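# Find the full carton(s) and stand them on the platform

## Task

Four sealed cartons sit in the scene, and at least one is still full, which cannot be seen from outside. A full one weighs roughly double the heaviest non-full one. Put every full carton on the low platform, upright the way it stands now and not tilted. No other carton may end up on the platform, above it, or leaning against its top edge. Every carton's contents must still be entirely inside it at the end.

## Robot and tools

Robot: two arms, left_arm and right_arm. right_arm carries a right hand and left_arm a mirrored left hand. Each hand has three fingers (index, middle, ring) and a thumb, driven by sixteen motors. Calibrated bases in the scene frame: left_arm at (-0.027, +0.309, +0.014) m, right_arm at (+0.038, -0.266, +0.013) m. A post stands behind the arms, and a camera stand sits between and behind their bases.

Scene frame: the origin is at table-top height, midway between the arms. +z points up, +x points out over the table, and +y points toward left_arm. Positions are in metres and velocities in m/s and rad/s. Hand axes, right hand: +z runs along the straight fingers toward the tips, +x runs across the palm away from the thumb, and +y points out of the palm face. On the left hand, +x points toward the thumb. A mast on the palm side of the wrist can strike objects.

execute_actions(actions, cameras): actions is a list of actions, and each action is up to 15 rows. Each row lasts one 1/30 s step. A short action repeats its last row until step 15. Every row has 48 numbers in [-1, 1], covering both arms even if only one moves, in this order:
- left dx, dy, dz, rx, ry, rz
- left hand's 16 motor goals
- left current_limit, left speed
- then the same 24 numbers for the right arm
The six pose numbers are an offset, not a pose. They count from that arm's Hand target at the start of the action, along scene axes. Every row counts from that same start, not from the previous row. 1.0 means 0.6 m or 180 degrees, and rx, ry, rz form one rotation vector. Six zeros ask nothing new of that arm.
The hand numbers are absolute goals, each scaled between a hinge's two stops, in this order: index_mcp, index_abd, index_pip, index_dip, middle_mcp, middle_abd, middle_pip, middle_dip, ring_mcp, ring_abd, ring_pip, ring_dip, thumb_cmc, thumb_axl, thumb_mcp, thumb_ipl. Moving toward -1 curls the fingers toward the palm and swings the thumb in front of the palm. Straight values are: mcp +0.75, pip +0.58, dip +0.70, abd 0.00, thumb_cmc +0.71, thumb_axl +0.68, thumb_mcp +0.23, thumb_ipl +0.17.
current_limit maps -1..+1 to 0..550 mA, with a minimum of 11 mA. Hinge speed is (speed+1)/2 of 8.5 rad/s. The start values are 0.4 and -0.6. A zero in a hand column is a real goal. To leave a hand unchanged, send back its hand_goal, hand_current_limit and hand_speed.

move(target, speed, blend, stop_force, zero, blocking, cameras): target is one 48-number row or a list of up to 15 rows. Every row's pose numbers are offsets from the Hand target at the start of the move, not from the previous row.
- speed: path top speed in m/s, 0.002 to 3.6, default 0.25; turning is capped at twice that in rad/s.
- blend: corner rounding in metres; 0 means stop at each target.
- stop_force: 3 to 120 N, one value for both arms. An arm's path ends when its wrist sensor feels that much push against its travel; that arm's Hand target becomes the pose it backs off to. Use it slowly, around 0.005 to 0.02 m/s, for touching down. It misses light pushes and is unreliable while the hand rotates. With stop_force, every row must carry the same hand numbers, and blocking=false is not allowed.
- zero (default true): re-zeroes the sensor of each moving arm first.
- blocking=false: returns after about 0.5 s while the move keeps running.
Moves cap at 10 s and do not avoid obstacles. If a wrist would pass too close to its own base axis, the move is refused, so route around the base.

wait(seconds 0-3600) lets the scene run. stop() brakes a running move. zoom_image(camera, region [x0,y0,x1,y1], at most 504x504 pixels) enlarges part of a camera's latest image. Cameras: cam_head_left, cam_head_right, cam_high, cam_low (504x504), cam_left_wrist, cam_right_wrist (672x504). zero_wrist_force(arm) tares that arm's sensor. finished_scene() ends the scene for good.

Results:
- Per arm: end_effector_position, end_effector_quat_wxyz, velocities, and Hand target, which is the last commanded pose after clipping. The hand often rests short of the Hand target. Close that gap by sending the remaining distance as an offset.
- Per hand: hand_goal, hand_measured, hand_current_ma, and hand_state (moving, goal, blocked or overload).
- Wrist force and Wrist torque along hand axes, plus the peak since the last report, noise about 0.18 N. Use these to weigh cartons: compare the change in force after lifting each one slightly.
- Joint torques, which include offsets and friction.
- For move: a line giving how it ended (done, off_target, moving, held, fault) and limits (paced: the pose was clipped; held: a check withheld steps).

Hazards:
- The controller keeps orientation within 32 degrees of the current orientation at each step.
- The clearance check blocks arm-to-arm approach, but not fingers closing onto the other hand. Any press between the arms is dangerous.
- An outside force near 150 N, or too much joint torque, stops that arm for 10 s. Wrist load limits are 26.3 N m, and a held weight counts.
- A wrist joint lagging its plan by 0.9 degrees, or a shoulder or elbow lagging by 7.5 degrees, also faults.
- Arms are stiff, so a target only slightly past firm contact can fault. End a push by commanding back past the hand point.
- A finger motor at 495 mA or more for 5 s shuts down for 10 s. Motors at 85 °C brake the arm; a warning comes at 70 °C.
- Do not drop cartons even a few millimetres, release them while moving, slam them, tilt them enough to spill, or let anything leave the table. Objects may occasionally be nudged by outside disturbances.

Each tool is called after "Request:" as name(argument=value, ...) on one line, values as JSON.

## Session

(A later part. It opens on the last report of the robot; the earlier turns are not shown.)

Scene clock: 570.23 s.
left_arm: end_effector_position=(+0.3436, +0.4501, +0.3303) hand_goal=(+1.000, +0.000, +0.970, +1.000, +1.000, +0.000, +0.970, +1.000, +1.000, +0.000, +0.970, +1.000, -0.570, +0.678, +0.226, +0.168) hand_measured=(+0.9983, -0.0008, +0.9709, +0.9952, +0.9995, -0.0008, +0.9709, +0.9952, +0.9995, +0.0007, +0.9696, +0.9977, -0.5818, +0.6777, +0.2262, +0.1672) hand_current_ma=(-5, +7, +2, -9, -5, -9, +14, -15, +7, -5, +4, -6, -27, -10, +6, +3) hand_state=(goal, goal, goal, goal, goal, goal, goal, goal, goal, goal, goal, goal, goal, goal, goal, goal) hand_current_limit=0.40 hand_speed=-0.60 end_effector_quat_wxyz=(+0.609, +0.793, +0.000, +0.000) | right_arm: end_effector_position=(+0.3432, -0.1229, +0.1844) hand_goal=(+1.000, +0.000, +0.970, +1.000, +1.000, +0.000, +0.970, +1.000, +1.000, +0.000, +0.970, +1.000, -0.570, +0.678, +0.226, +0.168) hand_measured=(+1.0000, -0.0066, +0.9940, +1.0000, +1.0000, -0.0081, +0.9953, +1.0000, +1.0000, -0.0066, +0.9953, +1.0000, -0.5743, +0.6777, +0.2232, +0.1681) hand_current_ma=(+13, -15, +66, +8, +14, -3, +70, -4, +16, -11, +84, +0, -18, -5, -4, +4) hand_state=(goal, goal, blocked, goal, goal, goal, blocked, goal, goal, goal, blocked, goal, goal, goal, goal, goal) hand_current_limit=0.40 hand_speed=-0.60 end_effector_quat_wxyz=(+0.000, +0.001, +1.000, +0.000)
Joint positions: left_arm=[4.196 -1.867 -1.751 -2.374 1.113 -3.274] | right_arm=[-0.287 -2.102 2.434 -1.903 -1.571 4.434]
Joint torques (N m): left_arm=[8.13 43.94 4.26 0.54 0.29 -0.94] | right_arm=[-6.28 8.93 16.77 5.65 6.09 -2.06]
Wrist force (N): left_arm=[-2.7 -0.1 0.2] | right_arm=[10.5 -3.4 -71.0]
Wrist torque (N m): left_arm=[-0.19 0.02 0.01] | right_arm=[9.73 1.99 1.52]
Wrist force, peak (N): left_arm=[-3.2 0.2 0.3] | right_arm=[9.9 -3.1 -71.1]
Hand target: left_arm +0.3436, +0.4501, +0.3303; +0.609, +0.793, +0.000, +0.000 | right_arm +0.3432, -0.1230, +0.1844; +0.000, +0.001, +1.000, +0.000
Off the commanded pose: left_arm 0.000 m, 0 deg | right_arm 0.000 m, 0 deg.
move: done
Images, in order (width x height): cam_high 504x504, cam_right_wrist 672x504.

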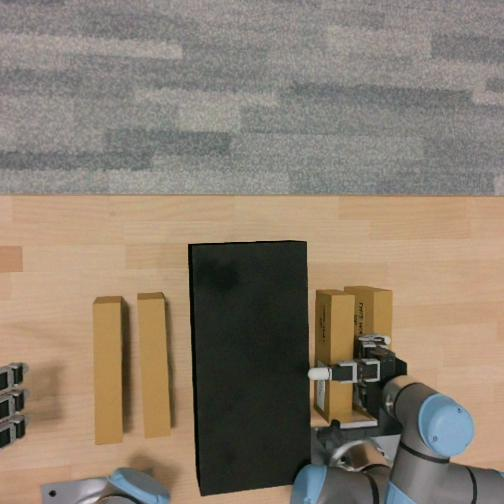

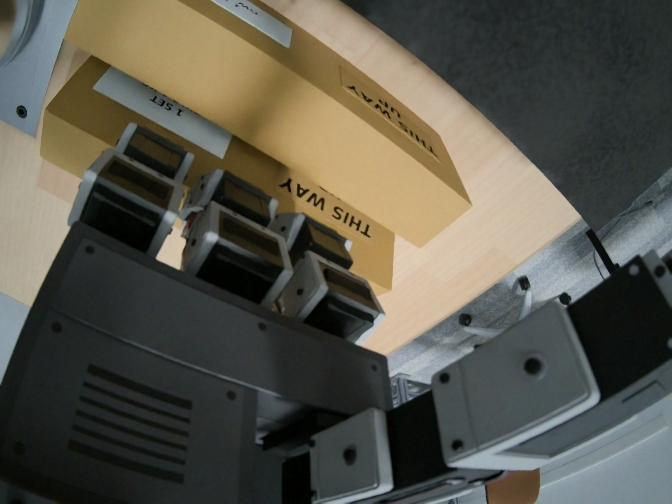

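Request:
move(target=[0,0,0,0,0,0, 1,0,0.97,1, 1,0,0.97,1, 1,0,0.97,1, -0.571,0.678,0.226,0.168, 0.4,-0.6, 0.0,0,0.005,0,0,0, 1,0,0.97,1, 1,0,0.97,1, 1,0,0.97,1, -0.571,0.678,0.226,0.168, 0.4,-0.6], speed=0.01, cameras=["cam_right_wrist","cam_low"])

Scene clock: 577.40 s.
left_arm: end_effector_position=(+0.3436, +0.4501, +0.3303) hand_goal=(+1.000, +0.000, +0.970, +1.000, +1.000, +0.000, +0.970, +1.000, +1.000, +0.000, +0.970, +1.000, -0.570, +0.678, +0.226, +0.168) hand_measured=(+0.9995, -0.0008, +0.9696, +0.9952, +0.9995, +0.0007, +0.9709, +0.9965, +1.0000, +0.0007, +0.9696, +0.9977, -0.5831, +0.6767, +0.2252, +0.1672) hand_current_ma=(-8, +3, -3, -15, +4, -11, +8, -19, +3, +10, +6, +2, -22, +8, +1, +6) hand_state=(goal, goal, goal, goal, goal, goal, goal, goal, goal, goal, goal, goal, goal, goal, goal, goal) hand_current_limit=0.40 hand_speed=-0.60 end_effector_quat_wxyz=(+0.609, +0.793, +0.000, +0.000) | right_arm: end_effector_position=(+0.3431, -0.1230, +0.1872) hand_goal=(+1.000, +0.000, +0.970, +1.000, +1.000, +0.000, +0.970, +1.000, +1.000, +0.000, +0.970, +1.000, -0.570, +0.678, +0.226, +0.168) hand_measured=(+1.0000, -0.0037, +0.9799, +1.0000, +1.0000, -0.0037, +0.9799, +1.0000, +1.0000, -0.0037, +0.9799, +1.0000, -0.5743, +0.6777, +0.2232, +0.1681) hand_current_ma=(+11, +4, +25, +3, +16, +6, +28, -5, +15, -1, +38, +3, -9, +1, -4, +4) hand_state=(goal, goal, goal, goal, goal, goal, goal, goal, goal, goal, goal, goal, goal, goal, goal, goal) hand_current_limit=0.40 hand_speed=-0.60 end_effector_quat_wxyz=(+0.000, +0.001, +1.000, +0.000)
Joint positions: left_arm=[4.196 -1.867 -1.751 -2.374 1.113 -3.274] | right_arm=[-0.288 -2.105 2.428 -1.894 -1.57 4.434]
Joint torques (N m): left_arm=[7.9 43.27 4.84 0.47 0.08 -0.89] | right_arm=[-5.17 -6.24 -23.4 1.48 0.27 -1.49]
Wrist force (N): left_arm=[-2.7 0.1 0.6] | right_arm=[1.0 2.0 -15.1]
Wrist torque (N m): left_arm=[-0.19 0.03 0.01] | right_arm=[2.00 0.35 0.28]
Wrist force, peak (N): left_arm=[-3.0 -0.1 0.3] | right_arm=[10.2 -3.2 -71.8]
Hand target: left_arm +0.3436, +0.4501, +0.3303; +0.609, +0.793, +0.000, +0.000 | right_arm +0.3432, -0.1230, +0.1874; +0.000, +0.001, +1.000, +0.000
Off the commanded pose: left_arm 0.000 m, 0 deg | right_arm 0.000 m, 0 deg.
move: done
Images, in order (width x height): cam_low 504x504, cam_right_wrist 672x504.

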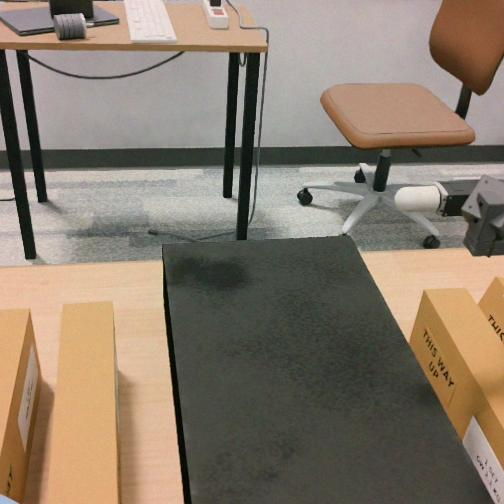

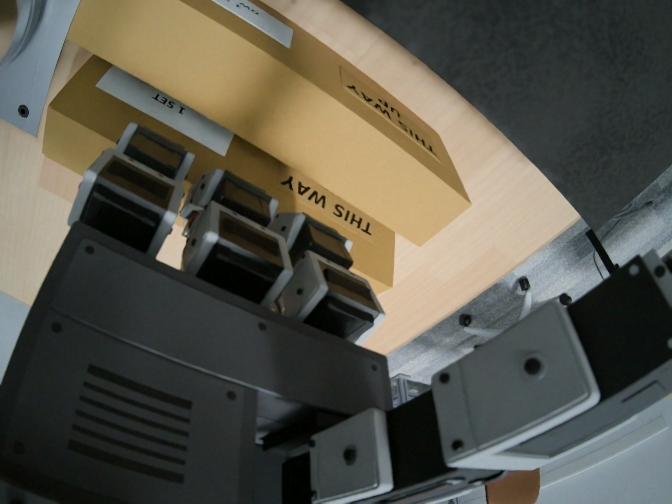

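Request:
move(target=[0,0,0,0,0,0, 1,0,0.97,1, 1,0,0.97,1, 1,0,0.97,1, -0.571,0.678,0.226,0.168, 0.4,-0.6, 0.0,0,0.008,0,0,0, 1,0,0.97,1, 1,0,0.97,1, 1,0,0.97,1, -0.571,0.678,0.226,0.168, 0.4,-0.6], speed=0.01, cameras=["cam_right_wrist","cam_high"])

Request:
zoom_image(camera="cam_high", region=[300, 270, 440, 450])

Scene clock: 583.23 s.
left_arm: end_effector_position=(+0.3436, +0.4501, +0.3303) hand_goal=(+1.000, +0.000, +0.970, +1.000, +1.000, +0.000, +0.970, +1.000, +1.000, +0.000, +0.970, +1.000, -0.570, +0.678, +0.226, +0.168) hand_measured=(+1.0000, +0.0007, +0.9709, +0.9939, +0.9995, +0.0007, +0.9722, +0.9965, +1.0000, -0.0008, +0.9709, +0.9977, -0.5806, +0.6777, +0.2242, +0.1681) hand_current_ma=(-3, +7, +0, -13, -3, -4, +12, -9, +4, -6, +12, +0, -31, -8, -3, +5) hand_state=(goal, goal, goal, goal, goal, goal, goal, goal, goal, goal, goal, goal, goal, goal, goal, goal) hand_current_limit=0.40 hand_speed=-0.60 end_effector_quat_wxyz=(+0.609, +0.793, +0.000, +0.000) | right_arm: end_effector_position=(+0.3432, -0.1230, +0.1920) hand_goal=(+1.000, +0.000, +0.970, +1.000, +1.000, +0.000, +0.970, +1.000, +1.000, +0.000, +0.970, +1.000, -0.570, +0.678, +0.226, +0.168) hand_measured=(+0.9959, -0.0023, +0.9658, +0.9990, +0.9959, -0.0023, +0.9683, +0.9990, +0.9971, -0.0023, +0.9696, +1.0000, -0.5730, +0.6777, +0.2232, +0.1672) hand_current_ma=(-2, +4, -12, +1, +6, -4, -4, -3, -1, +6, +5, +4, -14, -6, -4, -4) hand_state=(goal, goal, goal, goal, goal, goal, goal, goal, goal, goal, goal, goal, goal, goal, goal, goal) hand_current_limit=0.40 hand_speed=-0.60 end_effector_quat_wxyz=(+0.000, +0.001, +1.000, +0.000)
Joint positions: left_arm=[4.196 -1.867 -1.751 -2.374 1.113 -3.274] | right_arm=[-0.288 -2.111 2.418 -1.878 -1.57 4.434]
Joint torques (N m): left_arm=[8.07 43.72 4.71 0.53 -0.16 -0.98] | right_arm=[-3.36 -9.8 -29.09 0.02 -0.41 -1.05]
Wrist force (N): left_arm=[-2.8 0.2 0.2] | right_arm=[0.3 -0.2 -0.2]
Wrist torque (N m): left_arm=[-0.15 0.03 0.00] | right_arm=[-0.09 -0.03 0.13]
Wrist force, peak (N): left_arm=[-3.1 0.2 0.5] | right_arm=[1.2 2.3 -14.4]
Hand target: left_arm +0.3436, +0.4501, +0.3303; +0.609, +0.793, +0.000, +0.000 | right_arm +0.3432, -0.1230, +0.1922; +0.000, +0.001, +1.000, +0.000
Off the commanded pose: left_arm 0.000 m, 0 deg | right_arm 0.000 m, 0 deg.
move: done
Images, in order (width x height): cam_high 504x504, cam_right_wrist 672x504.

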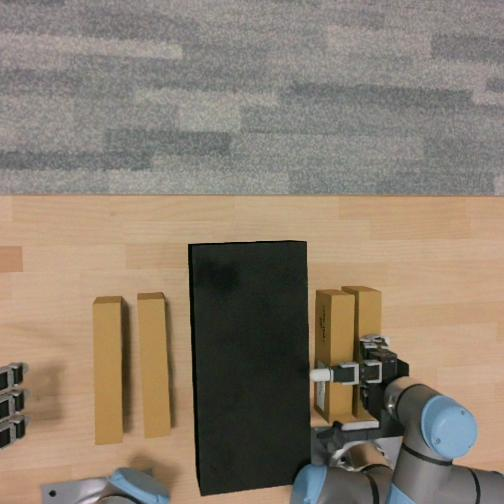

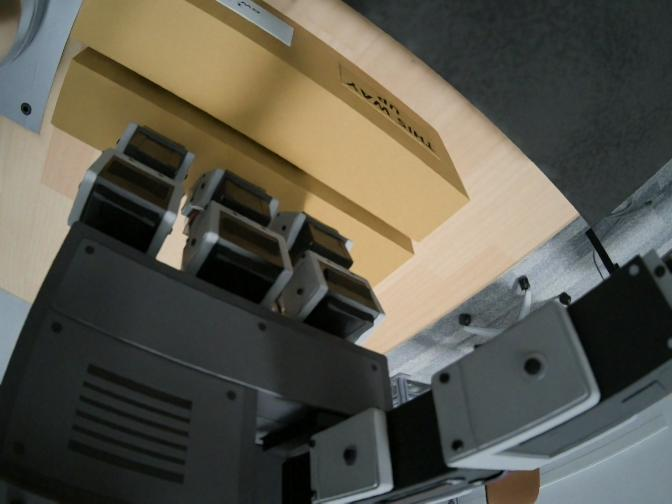

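Scaled by 2.800 from the camera's image (finer frame: 720x720).

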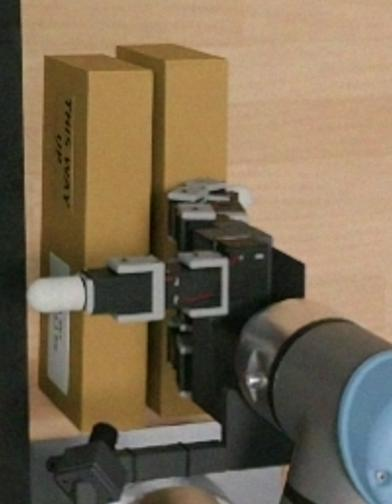

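Request:
move(target=[[0,0,0,0,0,0, 1,0,0.97,1, 1,0,0.97,1, 1,0,0.97,1, -0.571,0.678,0.226,0.168, 0.4,-0.6, 0.0,0,0.12,0,0,0, 1,0,0.97,1, 1,0,0.97,1, 1,0,0.97,1, -0.571,0.678,0.226,0.168, 0.4,-0.6],[0,0,0,0,0,0, 1,0,0.97,1, 1,0,0.97,1, 1,0,0.97,1, -0.571,0.678,0.226,0.168, 0.4,-0.6, 0.225,-0.262,0.097,0,0,-0.5, -0.274,0,-0.737,-0.174, 1,0,1,1, -0.274,0,-0.737,-0.174, -0.571,0.678,0.226,0.168, 0.4,-0.6]], speed=0.3, cameras=["cam_right_wrist","cam_high","cam_head_left"])

Request:
zoom_image(camera="cam_high", region=[300, 220, 460, 450])

Scene clock: 718.93 s.
left_arm: end_effector_position=(+0.3436, +0.4501, +0.3303) hand_goal=(+1.000, +0.000, +0.970, +1.000, +1.000, +0.000, +0.970, +1.000, +1.000, +0.000, +0.970, +1.000, -0.570, +0.678, +0.226, +0.168) hand_measured=(+0.9995, -0.0008, +0.9696, +0.9952, +1.0000, -0.0008, +0.9722, +0.9965, +0.9995, -0.0008, +0.9709, +0.9977, -0.5818, +0.6767, +0.2262, +0.1681) hand_current_ma=(-5, +1, -21, -20, -10, -7, +22, -17, +9, +12, +6, -5, -28, +4, +7, +8) hand_state=(goal, goal, goal, goal, goal, goal, goal, goal, goal, goal, goal, goal, goal, goal, goal, goal) hand_current_limit=0.40 hand_speed=-0.60 end_effector_quat_wxyz=(+0.609, +0.793, +0.000, +0.000) | right_arm: end_effector_position=(+0.4782, -0.2802, +0.2504) hand_goal=(-0.274, +0.000, -0.736, -0.174, +1.000, +0.000, +1.000, +1.000, -0.274, +0.000, -0.736, -0.174, -0.570, +0.678, +0.226, +0.168) hand_measured=(-0.2547, -0.0023, -0.7344, -0.1782, +0.9959, -0.0023, +0.9773, +0.9990, -0.2595, -0.0023, -0.7331, -0.1731, -0.5718, +0.6767, +0.2242, +0.1681) hand_current_ma=(+69, +0, +2, -8, -5, +8, -58, -11, +52, +6, +11, +4, -14, -13, -2, -3) hand_state=(goal, goal, goal, goal, goal, goal, blocked, goal, goal, goal, goal, goal, goal, goal, goal, goal) hand_current_limit=0.40 hand_speed=-0.60 end_effector_quat_wxyz=(+0.000, +0.708, +0.707, +0.000)
Joint positions: left_arm=[4.196 -1.867 -1.751 -2.374 1.113 -3.274] | right_arm=[-0.369 -1.936 2.175 -1.809 -1.571 5.923]
Joint torques (N m): left_arm=[7.5 43.47 4.8 0.51 -0.5 -0.65] | right_arm=[6.04 0.1 -28.29 -4.75 -1.05 1.5]
Wrist force (N): left_arm=[-2.9 0.0 0.3] | right_arm=[0.7 -0.3 -0.3]
Wrist torque (N m): left_arm=[-0.18 0.05 -0.01] | right_arm=[0.06 -0.07 0.00]
Wrist force, peak (N): left_arm=[-3.1 0.4 0.4] | right_arm=[0.5 0.5 1.0]
Hand target: left_arm +0.3436, +0.4501, +0.3303; +0.609, +0.793, +0.000, +0.000 | right_arm +0.4782, -0.2802, +0.2504; +0.000, +0.708, +0.707, +0.000
Off the commanded pose: left_arm 0.000 m, 0 deg | right_arm 0.000 m, 0 deg.
move: done
Images, in order (width x height): cam_head_left 504x504, cam_high 504x504, cam_right_wrist 672x504.

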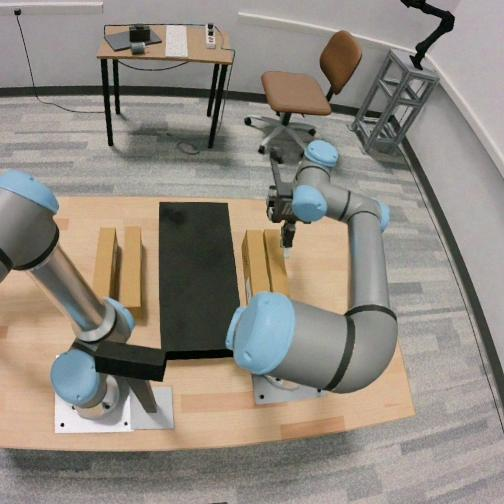

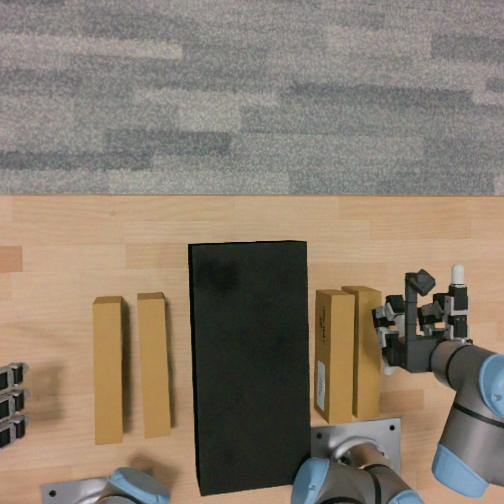

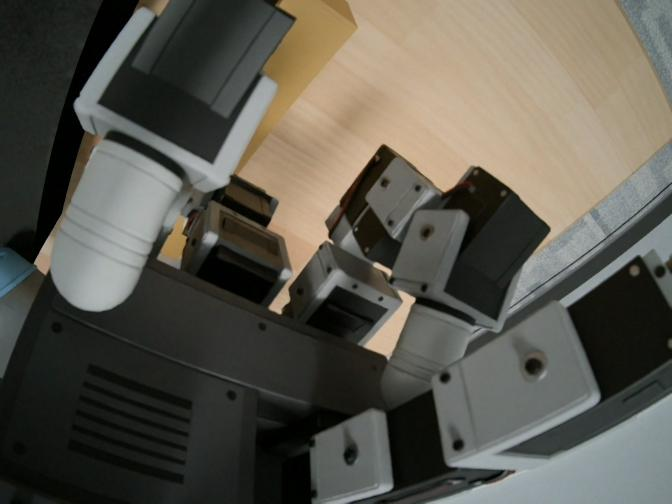

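Scaled by 2.191 from the camera's image (finer frame: 720x720).

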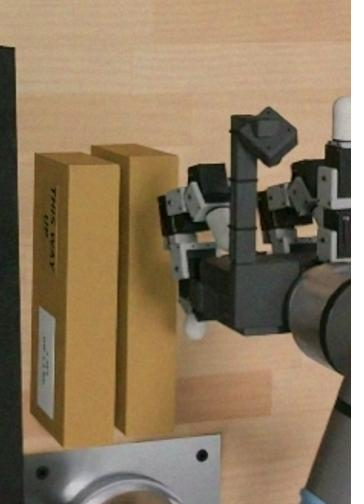

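Request:
move(target=[0,0,0,0,0,0, 1,0,0.97,1, 1,0,0.97,1, 1,0,0.97,1, -0.571,0.678,0.226,0.168, 0.4,-0.6, 0.0,0.013,-0.09,0,0,0, -0.274,0,-0.737,-0.174, 1,0,0.975,1, -0.274,0,-0.737,-0.174, -0.571,0.678,0.226,0.168, 0.4,-0.6], speed=0.15)

Request:
move(target=[0,0,0,0,0,0, 1,0,0.97,1, 1,0,0.97,1, 1,0,0.97,1, -0.571,0.678,0.226,0.168, 0.4,-0.6, 0.0,0,-0.12,0,0,0, -0.274,0,-0.737,-0.174, 1,0,0.975,1, -0.274,0,-0.737,-0.174, -0.571,0.678,0.226,0.168, 0.4,-0.6], speed=0.01, stop_force=10, cameras=["cam_right_wrist","cam_high"])

Scene clock: 741.27 s.
left_arm: end_effector_position=(+0.3436, +0.4501, +0.3303) hand_goal=(+1.000, +0.000, +0.970, +1.000, +1.000, +0.000, +0.970, +1.000, +1.000, +0.000, +0.970, +1.000, -0.570, +0.678, +0.226, +0.168) hand_measured=(+0.9995, -0.0008, +0.9709, +0.9952, +1.0000, -0.0008, +0.9709, +0.9965, +0.9995, -0.0008, +0.9696, +0.9965, -0.5831, +0.6767, +0.2252, +0.1681) hand_current_ma=(-11, +7, +0, +6, +0, +1, +14, +1, +11, -3, +18, +9, -25, -12, +5, +12) hand_state=(goal, goal, goal, goal, goal, goal, goal, goal, goal, goal, goal, goal, goal, goal, goal, goal) hand_current_limit=0.40 hand_speed=-0.60 end_effector_quat_wxyz=(+0.609, +0.793, +0.000, +0.000) | right_arm: end_effector_position=(+0.4781, -0.2724, +0.1965) hand_goal=(-0.274, +0.000, -0.736, -0.174, +1.000, +0.000, +0.976, +1.000, -0.274, +0.000, -0.736, -0.174, -0.570, +0.678, +0.226, +0.168) hand_measured=(-0.2547, -0.0023, -0.7344, -0.1795, +0.9959, -0.0023, +0.9683, +0.9990, -0.2595, -0.0023, -0.7331, -0.1731, -0.5718, +0.6777, +0.2232, +0.1681) hand_current_ma=(+70, +1, +2, -9, +0, +15, -16, -7, +52, +5, +16, -4, -12, -3, -9, +3) hand_state=(goal, goal, goal, goal, goal, goal, goal, goal, goal, goal, goal, goal, goal, goal, goal, goal) hand_current_limit=0.40 hand_speed=-0.60 end_effector_quat_wxyz=(+0.000, +0.708, +0.707, +0.000)
Joint positions: left_arm=[4.196 -1.867 -1.751 -2.374 1.113 -3.274] | right_arm=[-0.347 -1.885 2.288 -1.974 -1.571 5.945]
Joint torques (N m): left_arm=[7.19 43.6 5.09 0.52 -0.79 -0.58] | right_arm=[6.14 -0.21 -11.17 -4.67 -1.12 1.45]
Wrist force (N): left_arm=[-2.9 0.2 0.3] | right_arm=[0.3 0.0 0.1]
Wrist torque (N m): left_arm=[-0.17 0.05 0.00] | right_arm=[0.06 -0.04 -0.03]
Wrist force, peak (N): left_arm=[-3.1 0.3 0.3] | right_arm=[0.8 -0.1 0.8]
Hand target: left_arm +0.3436, +0.4501, +0.3303; +0.609, +0.793, +0.000, +0.000 | right_arm +0.4782, -0.2724, +0.1964; +0.000, +0.708, +0.707, +0.000
Off the commanded pose: left_arm 0.000 m, 0 deg | right_arm 0.000 m, 0 deg.
move: done

Scene clock: 743.63 s.
left_arm: end_effector_position=(+0.3436, +0.4501, +0.3303) hand_goal=(+1.000, +0.000, +0.970, +1.000, +1.000, +0.000, +0.970, +1.000, +1.000, +0.000, +0.970, +1.000, -0.570, +0.678, +0.226, +0.168) hand_measured=(+1.0000, -0.0008, +0.9696, +0.9952, +1.0000, +0.0007, +0.9709, +0.9952, +1.0000, +0.0007, +0.9722, +0.9965, -0.5818, +0.6777, +0.2252, +0.1681) hand_current_ma=(+1, +4, +0, -5, -2, +3, +12, -19, +1, +12, +12, -2, -31, -3, -5, -1) hand_state=(goal, goal, goal, goal, goal, goal, goal, goal, goal, goal, goal, goal, goal, goal, goal, goal) hand_current_limit=0.40 hand_speed=-0.60 end_effector_quat_wxyz=(+0.609, +0.793, +0.000, +0.000) | right_arm: end_effector_position=(+0.4782, -0.2724, +0.1850) hand_goal=(-0.274, +0.000, -0.736, -0.174, +1.000, +0.000, +0.976, +1.000, -0.274, +0.000, -0.736, -0.174, -0.570, +0.678, +0.226, +0.168) hand_measured=(-0.2559, -0.0023, -0.7344, -0.1782, +0.9959, -0.0023, +0.9786, +1.0000, -0.2595, -0.0023, -0.7344, -0.1744, -0.5718, +0.6767, +0.2232, +0.1672) hand_current_ma=(+69, +0, +2, -6, +3, +12, +13, -4, +52, -1, +9, +1, -14, -4, -1, -5) hand_state=(goal, goal, goal, goal, goal, goal, goal, goal, goal, goal, goal, goal, goal, goal, goal, goal) hand_current_limit=0.40 hand_speed=-0.60 end_effector_quat_wxyz=(+0.000, +0.708, +0.707, +0.000)
Joint positions: left_arm=[4.196 -1.867 -1.751 -2.374 1.113 -3.274] | right_arm=[-0.347 -1.87 2.31 -2.012 -1.571 5.945]
Joint torques (N m): left_arm=[7.49 43.33 5.1 0.56 -0.74 -0.57] | right_arm=[5.69 -16 -21.32 2.21 -1.26 1.52]
Wrist force (N): left_arm=[-2.9 0.2 0.3] | right_arm=[0.5 7.6 -9.8]
Wrist torque (N m): left_arm=[-0.18 0.05 -0.01] | right_arm=[1.06 0.18 0.18]
Wrist force, peak (N): left_arm=[-3.0 0.1 0.1] | right_arm=[0.6 11.5 -13.0]
Hand target: left_arm +0.3436, +0.4501, +0.3303; +0.609, +0.793, +0.000, +0.000 | right_arm +0.4782, -0.2724, +0.1850; +0.000, +0.708, +0.707, +0.000 (not the last commanded pose)
Off the commanded pose: left_arm 0.000 m, 0 deg | right_arm 0.061 m, 0 deg.
move: contact (right_arm)
Images, in order (width x height): cam_high 504x504, cam_right_wrist 672x504.

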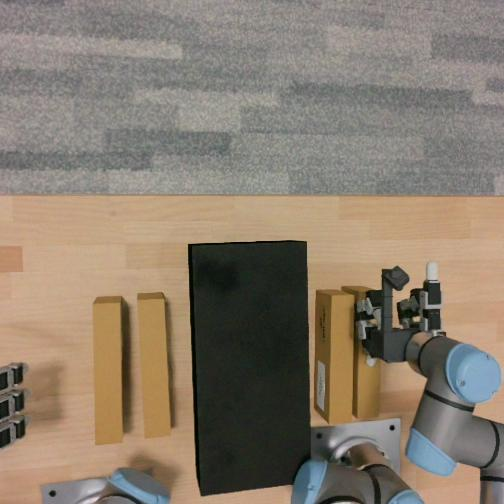

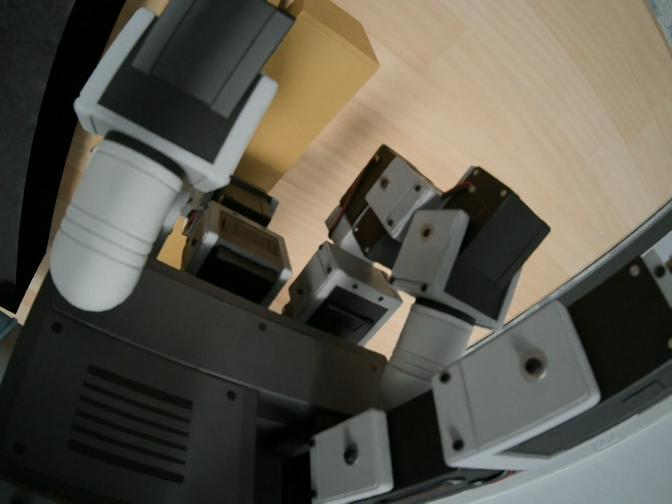

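Request:
move(target=[0,0,0,0,0,0, 1,0,0.97,1, 1,0,0.97,1, 1,0,0.97,1, -0.571,0.678,0.226,0.168, 0.4,-0.6, 0.0,0,-0.02,0,0,0, -0.274,0,-0.737,-0.174, 1,0,0.975,1, -0.274,0,-0.737,-0.174, -0.571,0.678,0.226,0.168, 0.4,-0.6], speed=0.005, stop_force=18, zero=false)

Request:
move(target=[0,0,0,0,0,0, 1,0,0.97,1, 1,0,0.97,1, 1,0,0.97,1, -0.571,0.678,0.226,0.168, 0.4,-0.6, 0.05,0,0,0,0,0, -0.274,0,-0.737,-0.174, 1,0,0.975,1, -0.274,0,-0.737,-0.174, -0.571,0.678,0.226,0.168, 0.4,-0.6], speed=0.02, cameras=["cam_right_wrist","cam_high"])

Scene clock: 757.10 s.
left_arm: end_effector_position=(+0.3436, +0.4501, +0.3303) hand_goal=(+1.000, +0.000, +0.970, +1.000, +1.000, +0.000, +0.970, +1.000, +1.000, +0.000, +0.970, +1.000, -0.570, +0.678, +0.226, +0.168) hand_measured=(+1.0000, -0.0008, +0.9709, +0.9952, +0.9995, +0.0007, +0.9709, +0.9952, +0.9995, +0.0007, +0.9709, +0.9977, -0.5831, +0.6767, +0.2262, +0.1672) hand_current_ma=(-7, +0, +0, +1, +18, -15, +13, -11, +9, +3, +7, +1, -35, -3, +6, +0) hand_state=(goal, goal, goal, goal, goal, goal, goal, goal, goal, goal, goal, goal, goal, goal, goal, goal) hand_current_limit=0.40 hand_speed=-0.60 end_effector_quat_wxyz=(+0.609, +0.793, +0.000, +0.000) | right_arm: end_effector_position=(+0.4783, -0.2725, +0.1841) hand_goal=(-0.274, +0.000, -0.736, -0.174, +1.000, +0.000, +0.976, +1.000, -0.274, +0.000, -0.736, -0.174, -0.570, +0.678, +0.226, +0.168) hand_measured=(-0.2547, -0.0023, -0.7344, -0.1795, +0.9983, -0.0037, +0.9824, +1.0000, -0.2595, -0.0023, -0.7344, -0.1744, -0.5730, +0.6777, +0.2242, +0.1672) hand_current_ma=(+71, +8, +1, -2, +5, +4, +10, -5, +47, +2, +16, +4, -8, -2, +3, +0) hand_state=(goal, goal, goal, goal, goal, goal, goal, goal, goal, goal, goal, goal, goal, goal, goal, goal) hand_current_limit=0.40 hand_speed=-0.60 end_effector_quat_wxyz=(+0.000, +0.708, +0.707, +0.000)
Joint positions: left_arm=[4.196 -1.867 -1.751 -2.374 1.113 -3.274] | right_arm=[-0.347 -1.869 2.312 -2.015 -1.571 5.945]
Joint torques (N m): left_arm=[7.03 43.18 4.5 0.38 -0.89 -0.61] | right_arm=[3.84 -12.86 -15.33 4.46 -1.18 1.19]
Wrist force (N): left_arm=[-2.8 0.3 0.1] | right_arm=[1.0 15.1 -17.9]
Wrist torque (N m): left_arm=[-0.14 0.04 0.00] | right_arm=[2.00 0.36 0.41]
Wrist force, peak (N): left_arm=[-3.1 0.2 0.4] | right_arm=[0.8 17.8 -20.3]
Hand target: left_arm +0.3436, +0.4501, +0.3303; +0.609, +0.793, +0.000, +0.000 | right_arm +0.4783, -0.2725, +0.1841; +0.000, +0.708, +0.707, +0.000 (not the last commanded pose)
Off the commanded pose: left_arm 0.000 m, 0 deg | right_arm 0.011 m, 0 deg.
move: contact (right_arm)

Scene clock: 759.03 s.
left_arm: end_effector_position=(+0.3436, +0.4501, +0.3303) hand_goal=(+1.000, +0.000, +0.970, +1.000, +1.000, +0.000, +0.970, +1.000, +1.000, +0.000, +0.970, +1.000, -0.570, +0.678, +0.226, +0.168) hand_measured=(+1.0000, -0.0008, +0.9696, +0.9952, +0.9995, +0.0007, +0.9696, +0.9952, +0.9995, -0.0008, +0.9709, +0.9965, -0.5818, +0.6777, +0.2252, +0.1672) hand_current_ma=(+7, +10, -2, -3, -3, +0, +18, -15, +13, -1, +11, -4, -13, -13, -2, +5) hand_state=(goal, goal, goal, goal, goal, goal, goal, goal, goal, goal, goal, goal, goal, goal, goal, goal) hand_current_limit=0.40 hand_speed=-0.60 end_effector_quat_wxyz=(+0.609, +0.793, +0.000, +0.000) | right_arm: end_effector_position=(+0.5081, -0.2725, +0.1842) hand_goal=(-0.274, +0.000, -0.736, -0.174, +1.000, +0.000, +0.976, +1.000, -0.274, +0.000, -0.736, -0.174, -0.570, +0.678, +0.226, +0.168) hand_measured=(-0.2547, -0.0023, -0.7357, -0.1795, +1.0000, -0.0023, +0.9889, +1.0000, -0.2595, -0.0008, -0.7344, -0.1731, -0.5718, +0.6777, +0.2232, +0.1672) hand_current_ma=(+69, +3, +0, -10, +14, +2, +28, -5, +53, +7, +11, +1, -5, -1, -7, +2) hand_state=(goal, goal, goal, goal, goal, goal, goal, goal, goal, goal, goal, goal, goal, goal, goal, goal) hand_current_limit=0.40 hand_speed=-0.60 end_effector_quat_wxyz=(+0.000, +0.708, +0.707, +0.000)
Joint positions: left_arm=[4.196 -1.867 -1.751 -2.374 1.113 -3.274] | right_arm=[-0.319 -1.78 2.25 -2.042 -1.571 5.973]
Joint torques (N m): left_arm=[7.35 43 4.29 0.46 -0.86 -0.64] | right_arm=[6.8 -5.06 -27.4 -6.64 0.24 1.32]
Wrist force (N): left_arm=[-2.9 0.2 0.2] | right_arm=[0.2 -9.1 -7.0]
Wrist torque (N m): left_arm=[-0.14 0.05 -0.01] | right_arm=[1.17 0.13 -0.25]
Wrist force, peak (N): left_arm=[-3.0 0.1 0.4] | right_arm=[1.0 15.0 -18.2]
Hand target: left_arm +0.3436, +0.4501, +0.3303; +0.609, +0.793, +0.000, +0.000 | right_arm +0.5083, -0.2725, +0.1841; +0.000, +0.708, +0.707, +0.000
Off the commanded pose: left_arm 0.000 m, 0 deg | right_arm 0.000 m, 0 deg.
move: done
Images, in order (width x height): cam_high 504x504, cam_right_wrist 672x504.

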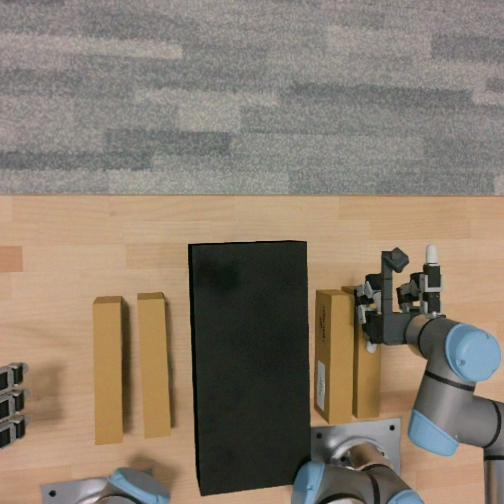

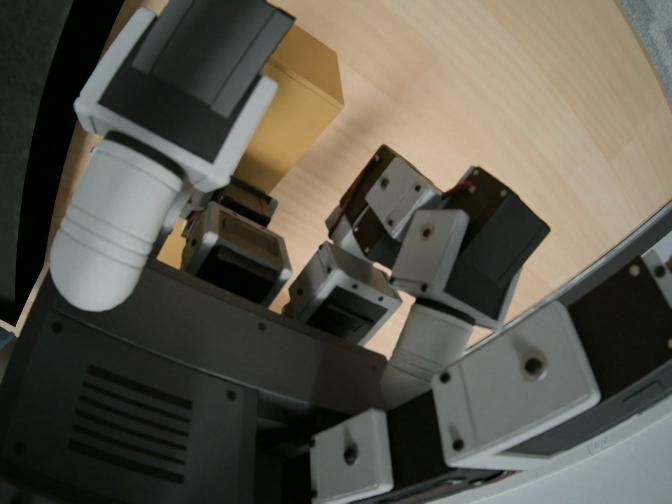

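Request:
move(target=[[0,0,0,0,0,0, 1,0,0.97,1, 1,0,0.97,1, 1,0,0.97,1, -0.571,0.678,0.226,0.168, 0.4,-0.6, 0.005,0,-0.0035,0,0,0, -0.274,0,-0.737,-0.174, 1,0,0.975,1, -0.274,0,-0.737,-0.174, -0.571,0.678,0.226,0.168, 0.4,-0.6]], speed=0.02)

Request:
move(target=[0,0,0,0,0,0, 1,0,0.97,1, 1,0,0.97,1, 1,0,0.97,1, -0.571,0.678,0.226,0.168, 0.4,-0.6, 0.03,0,0,0,0,0, -0.274,0,-0.737,-0.174, 1,0,0.975,1, -0.274,0,-0.737,-0.174, -0.571,0.678,0.226,0.168, 0.4,-0.6], speed=0.02, cameras=["cam_right_wrist","cam_high"])

Scene clock: 768.60 s.
left_arm: end_effector_position=(+0.3436, +0.4501, +0.3303) hand_goal=(+1.000, +0.000, +0.970, +1.000, +1.000, +0.000, +0.970, +1.000, +1.000, +0.000, +0.970, +1.000, -0.570, +0.678, +0.226, +0.168) hand_measured=(+0.9995, -0.0023, +0.9709, +0.9952, +0.9995, +0.0007, +0.9709, +0.9952, +0.9995, +0.0007, +0.9696, +0.9977, -0.5818, +0.6767, +0.2262, +0.1681) hand_current_ma=(-15, +3, +1, -10, +7, -5, +6, -10, -3, +1, +7, +4, -19, -7, +7, +10) hand_state=(goal, goal, goal, goal, goal, goal, goal, goal, goal, goal, goal, goal, goal, goal, goal, goal) hand_current_limit=0.40 hand_speed=-0.60 end_effector_quat_wxyz=(+0.609, +0.793, +0.000, +0.000) | right_arm: end_effector_position=(+0.5112, -0.2725, +0.1822) hand_goal=(-0.274, +0.000, -0.736, -0.174, +1.000, +0.000, +0.976, +1.000, -0.274, +0.000, -0.736, -0.174, -0.570, +0.678, +0.226, +0.168) hand_measured=(-0.2559, -0.0023, -0.7344, -0.1782, +1.0000, -0.0023, +1.0000, +1.0000, -0.2595, -0.0023, -0.7331, -0.1731, -0.5718, +0.6767, +0.2232, +0.1681) hand_current_ma=(+66, -10, +4, -7, +18, +5, +74, -8, +49, +5, +14, -5, -10, +0, +2, +5) hand_state=(goal, goal, goal, goal, goal, goal, blocked, goal, goal, goal, goal, goal, goal, goal, goal, goal) hand_current_limit=0.40 hand_speed=-0.60 end_effector_quat_wxyz=(+0.000, +0.708, +0.707, +0.000)
Joint positions: left_arm=[4.196 -1.867 -1.751 -2.374 1.113 -3.274] | right_arm=[-0.317 -1.768 2.247 -2.051 -1.571 5.975]
Joint torques (N m): left_arm=[6.63 43.72 4.81 0.64 -0.87 -0.49] | right_arm=[5.72 -0.22 -25.73 -8.31 1.37 1.66]
Wrist force (N): left_arm=[-2.7 0.2 0.1] | right_arm=[0.7 -18.2 -21.8]
Wrist torque (N m): left_arm=[-0.15 0.02 0.01] | right_arm=[3.69 0.42 -0.40]
Wrist force, peak (N): left_arm=[-3.1 0.3 0.4] | right_arm=[0.7 -18.2 -21.8]
Hand target: left_arm +0.3436, +0.4501, +0.3303; +0.609, +0.793, +0.000, +0.000 | right_arm +0.5113, -0.2725, +0.1820; +0.000, +0.708, +0.707, +0.000
Off the commanded pose: left_arm 0.000 m, 0 deg | right_arm 0.000 m, 0 deg.
move: done

Scene clock: 769.93 s.
left_arm: end_effector_position=(+0.3436, +0.4501, +0.3303) hand_goal=(+1.000, +0.000, +0.970, +1.000, +1.000, +0.000, +0.970, +1.000, +1.000, +0.000, +0.970, +1.000, -0.570, +0.678, +0.226, +0.168) hand_measured=(+1.0000, -0.0008, +0.9696, +0.9952, +0.9995, +0.0007, +0.9696, +0.9977, +0.9995, +0.0007, +0.9696, +0.9977, -0.5818, +0.6767, +0.2252, +0.1672) hand_current_ma=(-5, +3, -7, -5, +0, -13, +8, -11, +9, +6, +1, -1, -20, +0, +6, +11) hand_state=(goal, goal, goal, goal, goal, goal, goal, goal, goal, goal, goal, goal, goal, goal, goal, goal) hand_current_limit=0.40 hand_speed=-0.60 end_effector_quat_wxyz=(+0.609, +0.793, +0.000, +0.000) | right_arm: end_effector_position=(+0.5291, -0.2725, +0.1821) hand_goal=(-0.274, +0.000, -0.736, -0.174, +1.000, +0.000, +0.976, +1.000, -0.274, +0.000, -0.736, -0.174, -0.570, +0.678, +0.226, +0.168) hand_measured=(-0.2547, -0.0023, -0.7331, -0.1782, +1.0000, -0.0037, +1.0000, +1.0000, -0.2583, -0.0023, -0.7344, -0.1744, -0.5718, +0.6777, +0.2242, +0.1672) hand_current_ma=(+64, +0, +0, -7, +24, +5, +77, +7, +46, -1, +16, -3, -15, -4, +0, +3) hand_state=(goal, goal, goal, goal, goal, goal, blocked, goal, goal, goal, goal, goal, goal, goal, goal, goal) hand_current_limit=0.40 hand_speed=-0.60 end_effector_quat_wxyz=(+0.000, +0.708, +0.707, +0.000)
Joint positions: left_arm=[4.196 -1.867 -1.751 -2.374 1.113 -3.274] | right_arm=[-0.303 -1.718 2.208 -2.061 -1.571 5.99]
Joint torques (N m): left_arm=[7.15 42.92 5.23 0.52 -0.81 -0.45] | right_arm=[6.41 -0.14 -24.5 -8.37 2.04 1.67]
Wrist force (N): left_arm=[-2.6 0.4 0.5] | right_arm=[0.2 -18.6 -23.5]
Wrist torque (N m): left_arm=[-0.15 0.02 0.01] | right_arm=[4.15 0.53 -0.46]
Wrist force, peak (N): left_arm=[-3.0 0.3 0.2] | right_arm=[0.7 -19.0 -23.7]
Hand target: left_arm +0.3436, +0.4501, +0.3303; +0.609, +0.793, +0.000, +0.000 | right_arm +0.5293, -0.2725, +0.1820; +0.000, +0.708, +0.707, +0.000
Off the commanded pose: left_arm 0.000 m, 0 deg | right_arm 0.000 m, 0 deg.
move: done
Images, in order (width x height): cam_high 504x504, cam_right_wrist 672x504.

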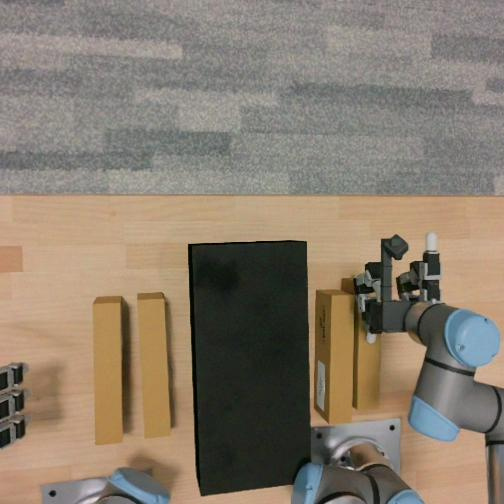

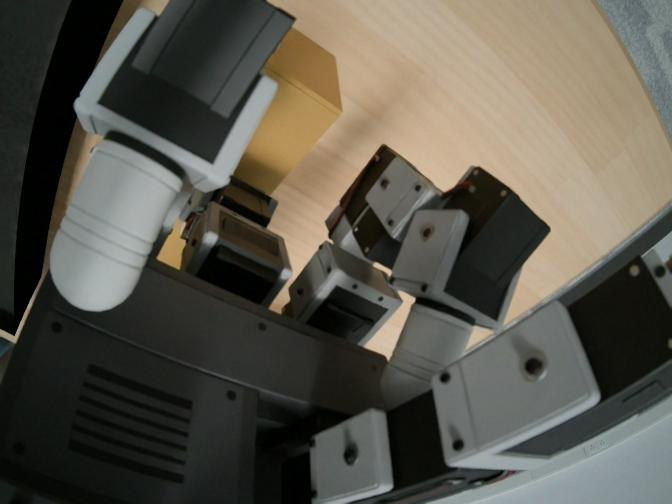

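Request:
move(target=[0,0,0,0,0,0, 1,0,0.97,1, 1,0,0.97,1, 1,0,0.97,1, -0.571,0.678,0.226,0.168, 0.4,-0.6, 0.1,0,0,0,0,0, -0.274,0,-0.737,-0.174, 1,0,0.975,1, -0.274,0,-0.737,-0.174, -0.571,0.678,0.226,0.168, 0.4,-0.6], speed=0.03, cameras=["cam_high"])

Request:
move(target=[0,0,0,0,0,0, 1,0,0.97,1, 1,0,0.97,1, 1,0,0.97,1, -0.571,0.678,0.226,0.168, 0.4,-0.6, 0.1,0,0,0,0,0, -0.274,0,-0.737,-0.174, 1,0,0.975,1, -0.274,0,-0.737,-0.174, -0.571,0.678,0.226,0.168, 0.4,-0.6], speed=0.03, cameras=["cam_high","cam_right_wrist"])

Scene clock: 785.50 s.
left_arm: end_effector_position=(+0.3436, +0.4501, +0.3303) hand_goal=(+1.000, +0.000, +0.970, +1.000, +1.000, +0.000, +0.970, +1.000, +1.000, +0.000, +0.970, +1.000, -0.570, +0.678, +0.226, +0.168) hand_measured=(+1.0000, -0.0023, +0.9709, +0.9939, +0.9995, -0.0008, +0.9709, +0.9965, +1.0000, +0.0007, +0.9709, +0.9977, -0.5818, +0.6777, +0.2262, +0.1672) hand_current_ma=(-3, +8, -11, -16, +3, -5, +20, -9, +1, -10, +11, -4, -28, -14, -8, +2) hand_state=(goal, goal, goal, goal, goal, goal, goal, goal, goal, goal, goal, goal, goal, goal, goal, goal) hand_current_limit=0.40 hand_speed=-0.60 end_effector_quat_wxyz=(+0.609, +0.793, +0.000, +0.000) | right_arm: end_effector_position=(+0.5891, -0.2725, +0.1821) hand_goal=(-0.274, +0.000, -0.736, -0.174, +1.000, +0.000, +0.976, +1.000, -0.274, +0.000, -0.736, -0.174, -0.570, +0.678, +0.226, +0.168) hand_measured=(-0.2547, -0.0023, -0.7344, -0.1782, +1.0000, -0.0023, +1.0000, +1.0000, -0.2583, -0.0023, -0.7344, -0.1744, -0.5730, +0.6767, +0.2232, +0.1672) hand_current_ma=(+69, +4, +1, -1, +29, +13, +77, +4, +52, +10, +8, +6, -4, -1, +0, +6) hand_state=(goal, goal, goal, goal, goal, goal, blocked, goal, goal, goal, goal, goal, goal, goal, goal, goal) hand_current_limit=0.40 hand_speed=-0.60 end_effector_quat_wxyz=(+0.000, +0.708, +0.707, +0.000)
Joint positions: left_arm=[4.196 -1.867 -1.751 -2.374 1.113 -3.274] | right_arm=[-0.263 -1.563 2.066 -2.075 -1.571 6.029]
Joint torques (N m): left_arm=[7.43 43.67 5.38 0.47 -0.9 -0.47] | right_arm=[5.56 -6.73 -25.87 -5.85 0.98 1.48]
Wrist force (N): left_arm=[-2.8 0.1 0.3] | right_arm=[0.5 -19.8 -25.4]
Wrist torque (N m): left_arm=[-0.19 0.04 0.00] | right_arm=[4.36 0.53 -0.44]
Wrist force, peak (N): left_arm=[-3.1 0.1 0.3] | right_arm=[0.7 -19.9 -25.6]
Hand target: left_arm +0.3436, +0.4501, +0.3303; +0.609, +0.793, +0.000, +0.000 | right_arm +0.5893, -0.2725, +0.1820; +0.000, +0.708, +0.707, +0.000
Off the commanded pose: left_arm 0.000 m, 0 deg | right_arm 0.000 m, 0 deg.
move: done

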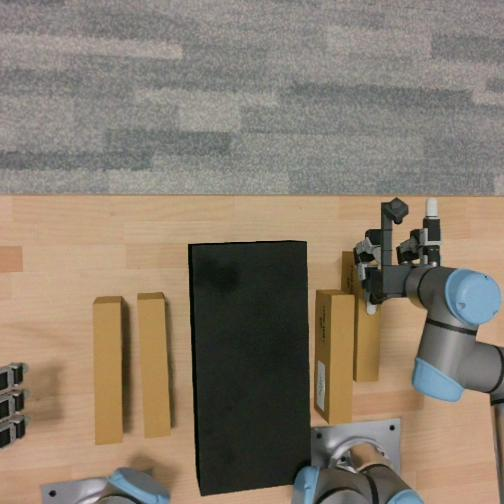

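Scene clock: 787.97 s.
left_arm: end_effector_position=(+0.3436, +0.4501, +0.3303) hand_goal=(+1.000, +0.000, +0.970, +1.000, +1.000, +0.000, +0.970, +1.000, +1.000, +0.000, +0.970, +1.000, -0.570, +0.678, +0.226, +0.168) hand_measured=(+1.0000, -0.0008, +0.9709, +0.9952, +0.9995, -0.0008, +0.9709, +0.9965, +0.9995, -0.0008, +0.9696, +0.9965, -0.5831, +0.6767, +0.2252, +0.1691) hand_current_ma=(-19, +17, -12, -4, -14, +0, +12, -18, +6, -7, +3, -5, -24, +3, -12, +3) hand_state=(goal, goal, goal, goal, goal, goal, goal, goal, goal, goal, goal, goal, goal, goal, goal, goal) hand_current_limit=0.40 hand_speed=-0.60 end_effector_quat_wxyz=(+0.609, +0.793, +0.000, +0.000) | right_arm: end_effector_position=(+0.6491, -0.2725, +0.1820) hand_goal=(-0.274, +0.000, -0.736, -0.174, +1.000, +0.000, +0.976, +1.000, -0.274, +0.000, -0.736, -0.174, -0.570, +0.678, +0.226, +0.168) hand_measured=(-0.2547, -0.0023, -0.7331, -0.1795, +1.0000, -0.0023, +1.0000, +1.0000, -0.2595, -0.0023, -0.7344, -0.1744, -0.5718, +0.6777, +0.2232, +0.1672) hand_current_ma=(+72, -9, +7, -8, +22, +2, +74, -1, +52, +7, +13, -7, -9, -4, +1, -8) hand_state=(goal, goal, goal, goal, goal, goal, blocked, goal, goal, goal, goal, goal, goal, goal, goal, goal) hand_current_limit=0.40 hand_speed=-0.60 end_effector_quat_wxyz=(+0.000, +0.708, +0.707, +0.000)
Joint positions: left_arm=[4.196 -1.867 -1.751 -2.374 1.113 -3.274] | right_arm=[-0.233 -1.422 1.912 -2.061 -1.571 6.059]
Joint torques (N m): left_arm=[6.86 43.61 4.94 0.46 -0.83 -0.3] | right_arm=[6.23 -10.04 -25.18 -4.26 1.25 1.65]
Wrist force (N): left_arm=[-2.6 0.3 0.3] | right_arm=[0.8 -20.2 -26.3]
Wrist torque (N m): left_arm=[-0.15 0.01 0.02] | right_arm=[4.62 0.52 -0.41]
Wrist force, peak (N): left_arm=[-3.0 0.4 0.3] | right_arm=[1.0 -20.3 -27.0]
Hand target: left_arm +0.3436, +0.4501, +0.3303; +0.609, +0.793, +0.000, +0.000 | right_arm +0.6493, -0.2725, +0.1820; +0.000, +0.708, +0.707, +0.000
Off the commanded pose: left_arm 0.000 m, 0 deg | right_arm 0.000 m, 0 deg.
move: done

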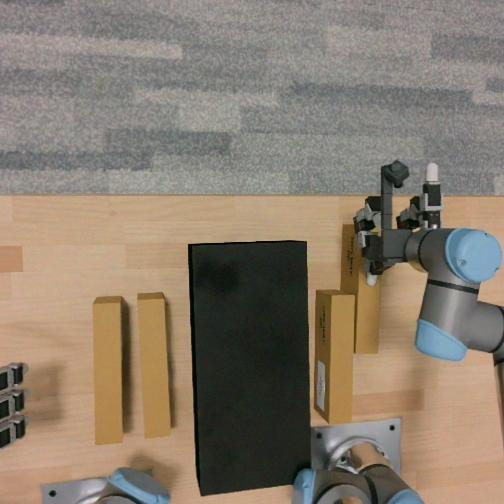

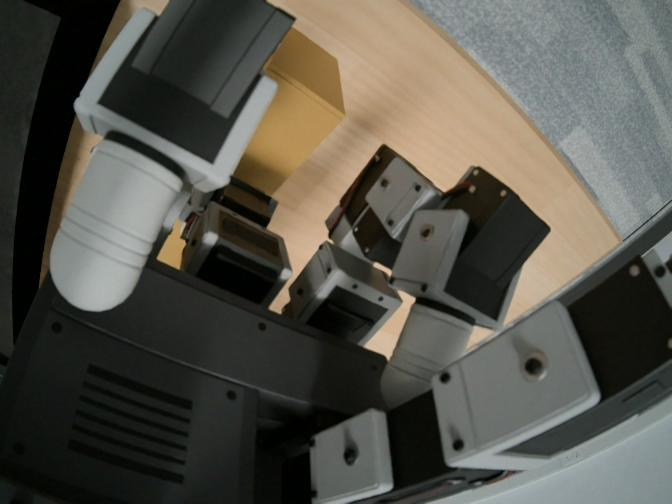

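Request:
move(target=[[0,0,0,0,0,0, 1,0,0.97,1, 1,0,0.97,1, 1,0,0.97,1, -0.571,0.678,0.226,0.168, 0.4,-0.6, 0.006,0,0.0012,0,0,0, -0.274,0,-0.737,-0.174, 1,0,0.975,1, -0.274,0,-0.737,-0.174, -0.571,0.678,0.226,0.168, 0.4,-0.6]], speed=0.02)

Request:
move(target=[0,0,0,0,0,0, 1,0,0.97,1, 1,0,0.97,1, 1,0,0.97,1, -0.571,0.678,0.226,0.168, 0.4,-0.6, 0.008,0,0.001,0,0,0, -0.274,0,-0.737,-0.174, 1,0,0.975,1, -0.274,0,-0.737,-0.174, -0.571,0.678,0.226,0.168, 0.4,-0.6], speed=0.02)

Request:
move(target=[0,0,0,0,0,0, 1,0,0.97,1, 1,0,0.97,1, 1,0,0.97,1, -0.571,0.678,0.226,0.168, 0.4,-0.6, 0.008,0,0.001,0,0,0, -0.274,0,-0.737,-0.174, 1,0,0.975,1, -0.274,0,-0.737,-0.174, -0.571,0.678,0.226,0.168, 0.4,-0.6], speed=0.02, cameras=["cam_high"])

Scene clock: 802.97 s.
left_arm: end_effector_position=(+0.3436, +0.4501, +0.3303) hand_goal=(+1.000, +0.000, +0.970, +1.000, +1.000, +0.000, +0.970, +1.000, +1.000, +0.000, +0.970, +1.000, -0.570, +0.678, +0.226, +0.168) hand_measured=(+0.9995, -0.0008, +0.9709, +0.9939, +1.0000, +0.0007, +0.9709, +0.9965, +0.9995, -0.0008, +0.9709, +0.9990, -0.5806, +0.6777, +0.2252, +0.1672) hand_current_ma=(-10, +14, -5, +8, -1, -11, +1, -11, +11, +1, +10, -4, -22, -11, +2, -2) hand_state=(goal, goal, goal, goal, goal, goal, goal, goal, goal, goal, goal, goal, goal, goal, goal, goal) hand_current_limit=0.40 hand_speed=-0.60 end_effector_quat_wxyz=(+0.609, +0.793, +0.000, +0.000) | right_arm: end_effector_position=(+0.6527, -0.2725, +0.1827) hand_goal=(-0.274, +0.000, -0.736, -0.174, +1.000, +0.000, +0.976, +1.000, -0.274, +0.000, -0.736, -0.174, -0.570, +0.678, +0.226, +0.168) hand_measured=(-0.2559, -0.0008, -0.7344, -0.1782, +1.0000, -0.0037, +1.0000, +1.0000, -0.2595, -0.0008, -0.7344, -0.1731, -0.5718, +0.6777, +0.2232, +0.1681) hand_current_ma=(+61, -4, +5, -7, +23, +8, +72, +1, +45, +8, +11, -3, -16, -6, +9, +2) hand_state=(goal, goal, goal, goal, goal, goal, blocked, goal, goal, goal, goal, goal, goal, goal, goal, goal) hand_current_limit=0.40 hand_speed=-0.60 end_effector_quat_wxyz=(+0.000, +0.708, +0.707, +0.000)
Joint positions: left_arm=[4.196 -1.867 -1.751 -2.374 1.113 -3.274] | right_arm=[-0.232 -1.415 1.901 -2.058 -1.571 6.061]
Joint torques (N m): left_arm=[7.36 43.61 5.22 0.47 -0.74 -0.28] | right_arm=[5.04 -14.69 -26.71 -3.5 0.85 1.51]
Wrist force (N): left_arm=[-2.9 0.3 0.4] | right_arm=[1.2 -16.3 -17.9]
Wrist torque (N m): left_arm=[-0.15 0.04 0.00] | right_arm=[3.28 0.29 -0.29]
Wrist force, peak (N): left_arm=[-3.1 0.0 0.4] | right_arm=[1.2 -20.7 -26.9]
Hand target: left_arm +0.3436, +0.4501, +0.3303; +0.609, +0.793, +0.000, +0.000 | right_arm +0.6529, -0.2725, +0.1828; +0.000, +0.708, +0.707, +0.000
Off the commanded pose: left_arm 0.000 m, 0 deg | right_arm 0.000 m, 0 deg.
move: done

Scene clock: 803.60 s.
left_arm: end_effector_position=(+0.3436, +0.4501, +0.3303) hand_goal=(+1.000, +0.000, +0.970, +1.000, +1.000, +0.000, +0.970, +1.000, +1.000, +0.000, +0.970, +1.000, -0.570, +0.678, +0.226, +0.168) hand_measured=(+0.9995, -0.0008, +0.9709, +0.9952, +1.0000, +0.0007, +0.9709, +0.9952, +1.0000, -0.0008, +0.9709, +0.9965, -0.5831, +0.6777, +0.2262, +0.1672) hand_current_ma=(-13, -4, -5, -9, +12, +3, +4, -9, +16, +9, +5, -1, -33, -9, +1, +4) hand_state=(goal, goal, goal, goal, goal, goal, goal, goal, goal, goal, goal, goal, goal, goal, goal, goal) hand_current_limit=0.40 hand_speed=-0.60 end_effector_quat_wxyz=(+0.609, +0.793, +0.000, +0.000) | right_arm: end_effector_position=(+0.6575, -0.2725, +0.1833) hand_goal=(-0.274, +0.000, -0.736, -0.174, +1.000, +0.000, +0.976, +1.000, -0.274, +0.000, -0.736, -0.174, -0.570, +0.678, +0.226, +0.168) hand_measured=(-0.2547, -0.0023, -0.7344, -0.1795, +1.0000, -0.0023, +0.9965, +1.0000, -0.2595, -0.0023, -0.7344, -0.1744, -0.5718, +0.6777, +0.2232, +0.1681) hand_current_ma=(+61, -3, +5, -6, +22, +2, +65, -2, +48, -2, +11, +3, -11, -3, -3, +8) hand_state=(goal, goal, goal, goal, goal, goal, blocked, goal, goal, goal, goal, goal, goal, goal, goal, goal) hand_current_limit=0.40 hand_speed=-0.60 end_effector_quat_wxyz=(+0.000, +0.708, +0.707, +0.000)
Joint positions: left_arm=[4.196 -1.867 -1.751 -2.374 1.113 -3.274] | right_arm=[-0.23 -1.405 1.887 -2.054 -1.571 6.063]
Joint torques (N m): left_arm=[6.57 43.4 5.2 0.48 -0.82 -0.28] | right_arm=[4.91 -16.21 -27.34 -3.11 0.85 1.46]
Wrist force (N): left_arm=[-3.0 0.3 0.3] | right_arm=[1.2 -14.2 -12.8]
Wrist torque (N m): left_arm=[-0.16 0.07 -0.02] | right_arm=[2.40 0.16 -0.25]
Wrist force, peak (N): left_arm=[-3.0 0.3 0.3] | right_arm=[1.1 -16.6 -18.0]
Hand target: left_arm +0.3436, +0.4501, +0.3303; +0.609, +0.793, +0.000, +0.000 | right_arm +0.6577, -0.2725, +0.1834; +0.000, +0.708, +0.707, +0.000
Off the commanded pose: left_arm 0.000 m, 0 deg | right_arm 0.000 m, 0 deg.
move: done

Scene clock: 804.23 s.
left_arm: end_effector_position=(+0.3436, +0.4501, +0.3303) hand_goal=(+1.000, +0.000, +0.970, +1.000, +1.000, +0.000, +0.970, +1.000, +1.000, +0.000, +0.970, +1.000, -0.570, +0.678, +0.226, +0.168) hand_measured=(+1.0000, -0.0008, +0.9709, +0.9952, +0.9995, +0.0007, +0.9709, +0.9965, +0.9995, +0.0007, +0.9709, +0.9977, -0.5818, +0.6767, +0.2252, +0.1672) hand_current_ma=(-11, +2, -1, -11, +13, -1, +12, -10, -1, +1, +4, -2, -28, -18, -13, -5) hand_state=(goal, goal, goal, goal, goal, goal, goal, goal, goal, goal, goal, goal, goal, goal, goal, goal) hand_current_limit=0.40 hand_speed=-0.60 end_effector_quat_wxyz=(+0.609, +0.793, +0.000, +0.000) | right_arm: end_effector_position=(+0.6623, -0.2725, +0.1839) hand_goal=(-0.274, +0.000, -0.736, -0.174, +1.000, +0.000, +0.976, +1.000, -0.274, +0.000, -0.736, -0.174, -0.570, +0.678, +0.226, +0.168) hand_measured=(-0.2559, -0.0023, -0.7344, -0.1782, +1.0000, -0.0023, +0.9927, +1.0000, -0.2595, -0.0023, -0.7344, -0.1731, -0.5730, +0.6777, +0.2232, +0.1681) hand_current_ma=(+70, -2, +2, -8, +17, +3, +46, -3, +51, +5, +13, -7, -11, -10, +0, -3) hand_state=(goal, goal, goal, goal, goal, goal, goal, goal, goal, goal, goal, goal, goal, goal, goal, goal) hand_current_limit=0.40 hand_speed=-0.60 end_effector_quat_wxyz=(+0.000, +0.708, +0.707, +0.000)
Joint positions: left_arm=[4.196 -1.867 -1.751 -2.374 1.113 -3.274] | right_arm=[-0.228 -1.395 1.873 -2.05 -1.571 6.065]
Joint torques (N m): left_arm=[6.94 43.69 5.17 0.49 -0.86 -0.3] | right_arm=[6.96 -18.29 -26.81 -2.57 0.96 1.72]
Wrist force (N): left_arm=[-2.8 0.3 0.4] | right_arm=[0.8 -11.3 -9.1]
Wrist torque (N m): left_arm=[-0.16 0.04 0.01] | right_arm=[1.79 0.11 -0.22]
Wrist force, peak (N): left_arm=[-2.9 0.1 0.4] | right_arm=[1.0 -14.8 -12.7]
Hand target: left_arm +0.3436, +0.4501, +0.3303; +0.609, +0.793, +0.000, +0.000 | right_arm +0.6625, -0.2725, +0.1840; +0.000, +0.708, +0.707, +0.000
Off the commanded pose: left_arm 0.000 m, 0 deg | right_arm 0.000 m, 0 deg.
move: done

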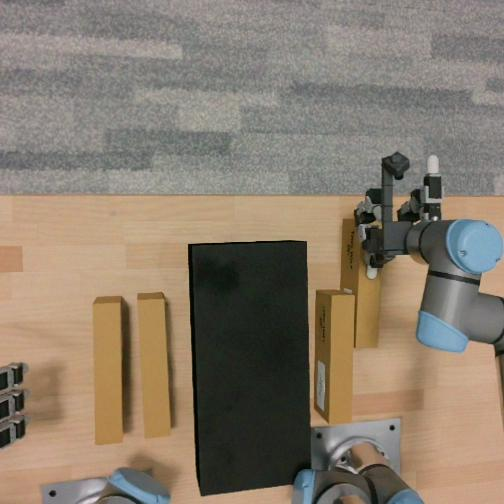

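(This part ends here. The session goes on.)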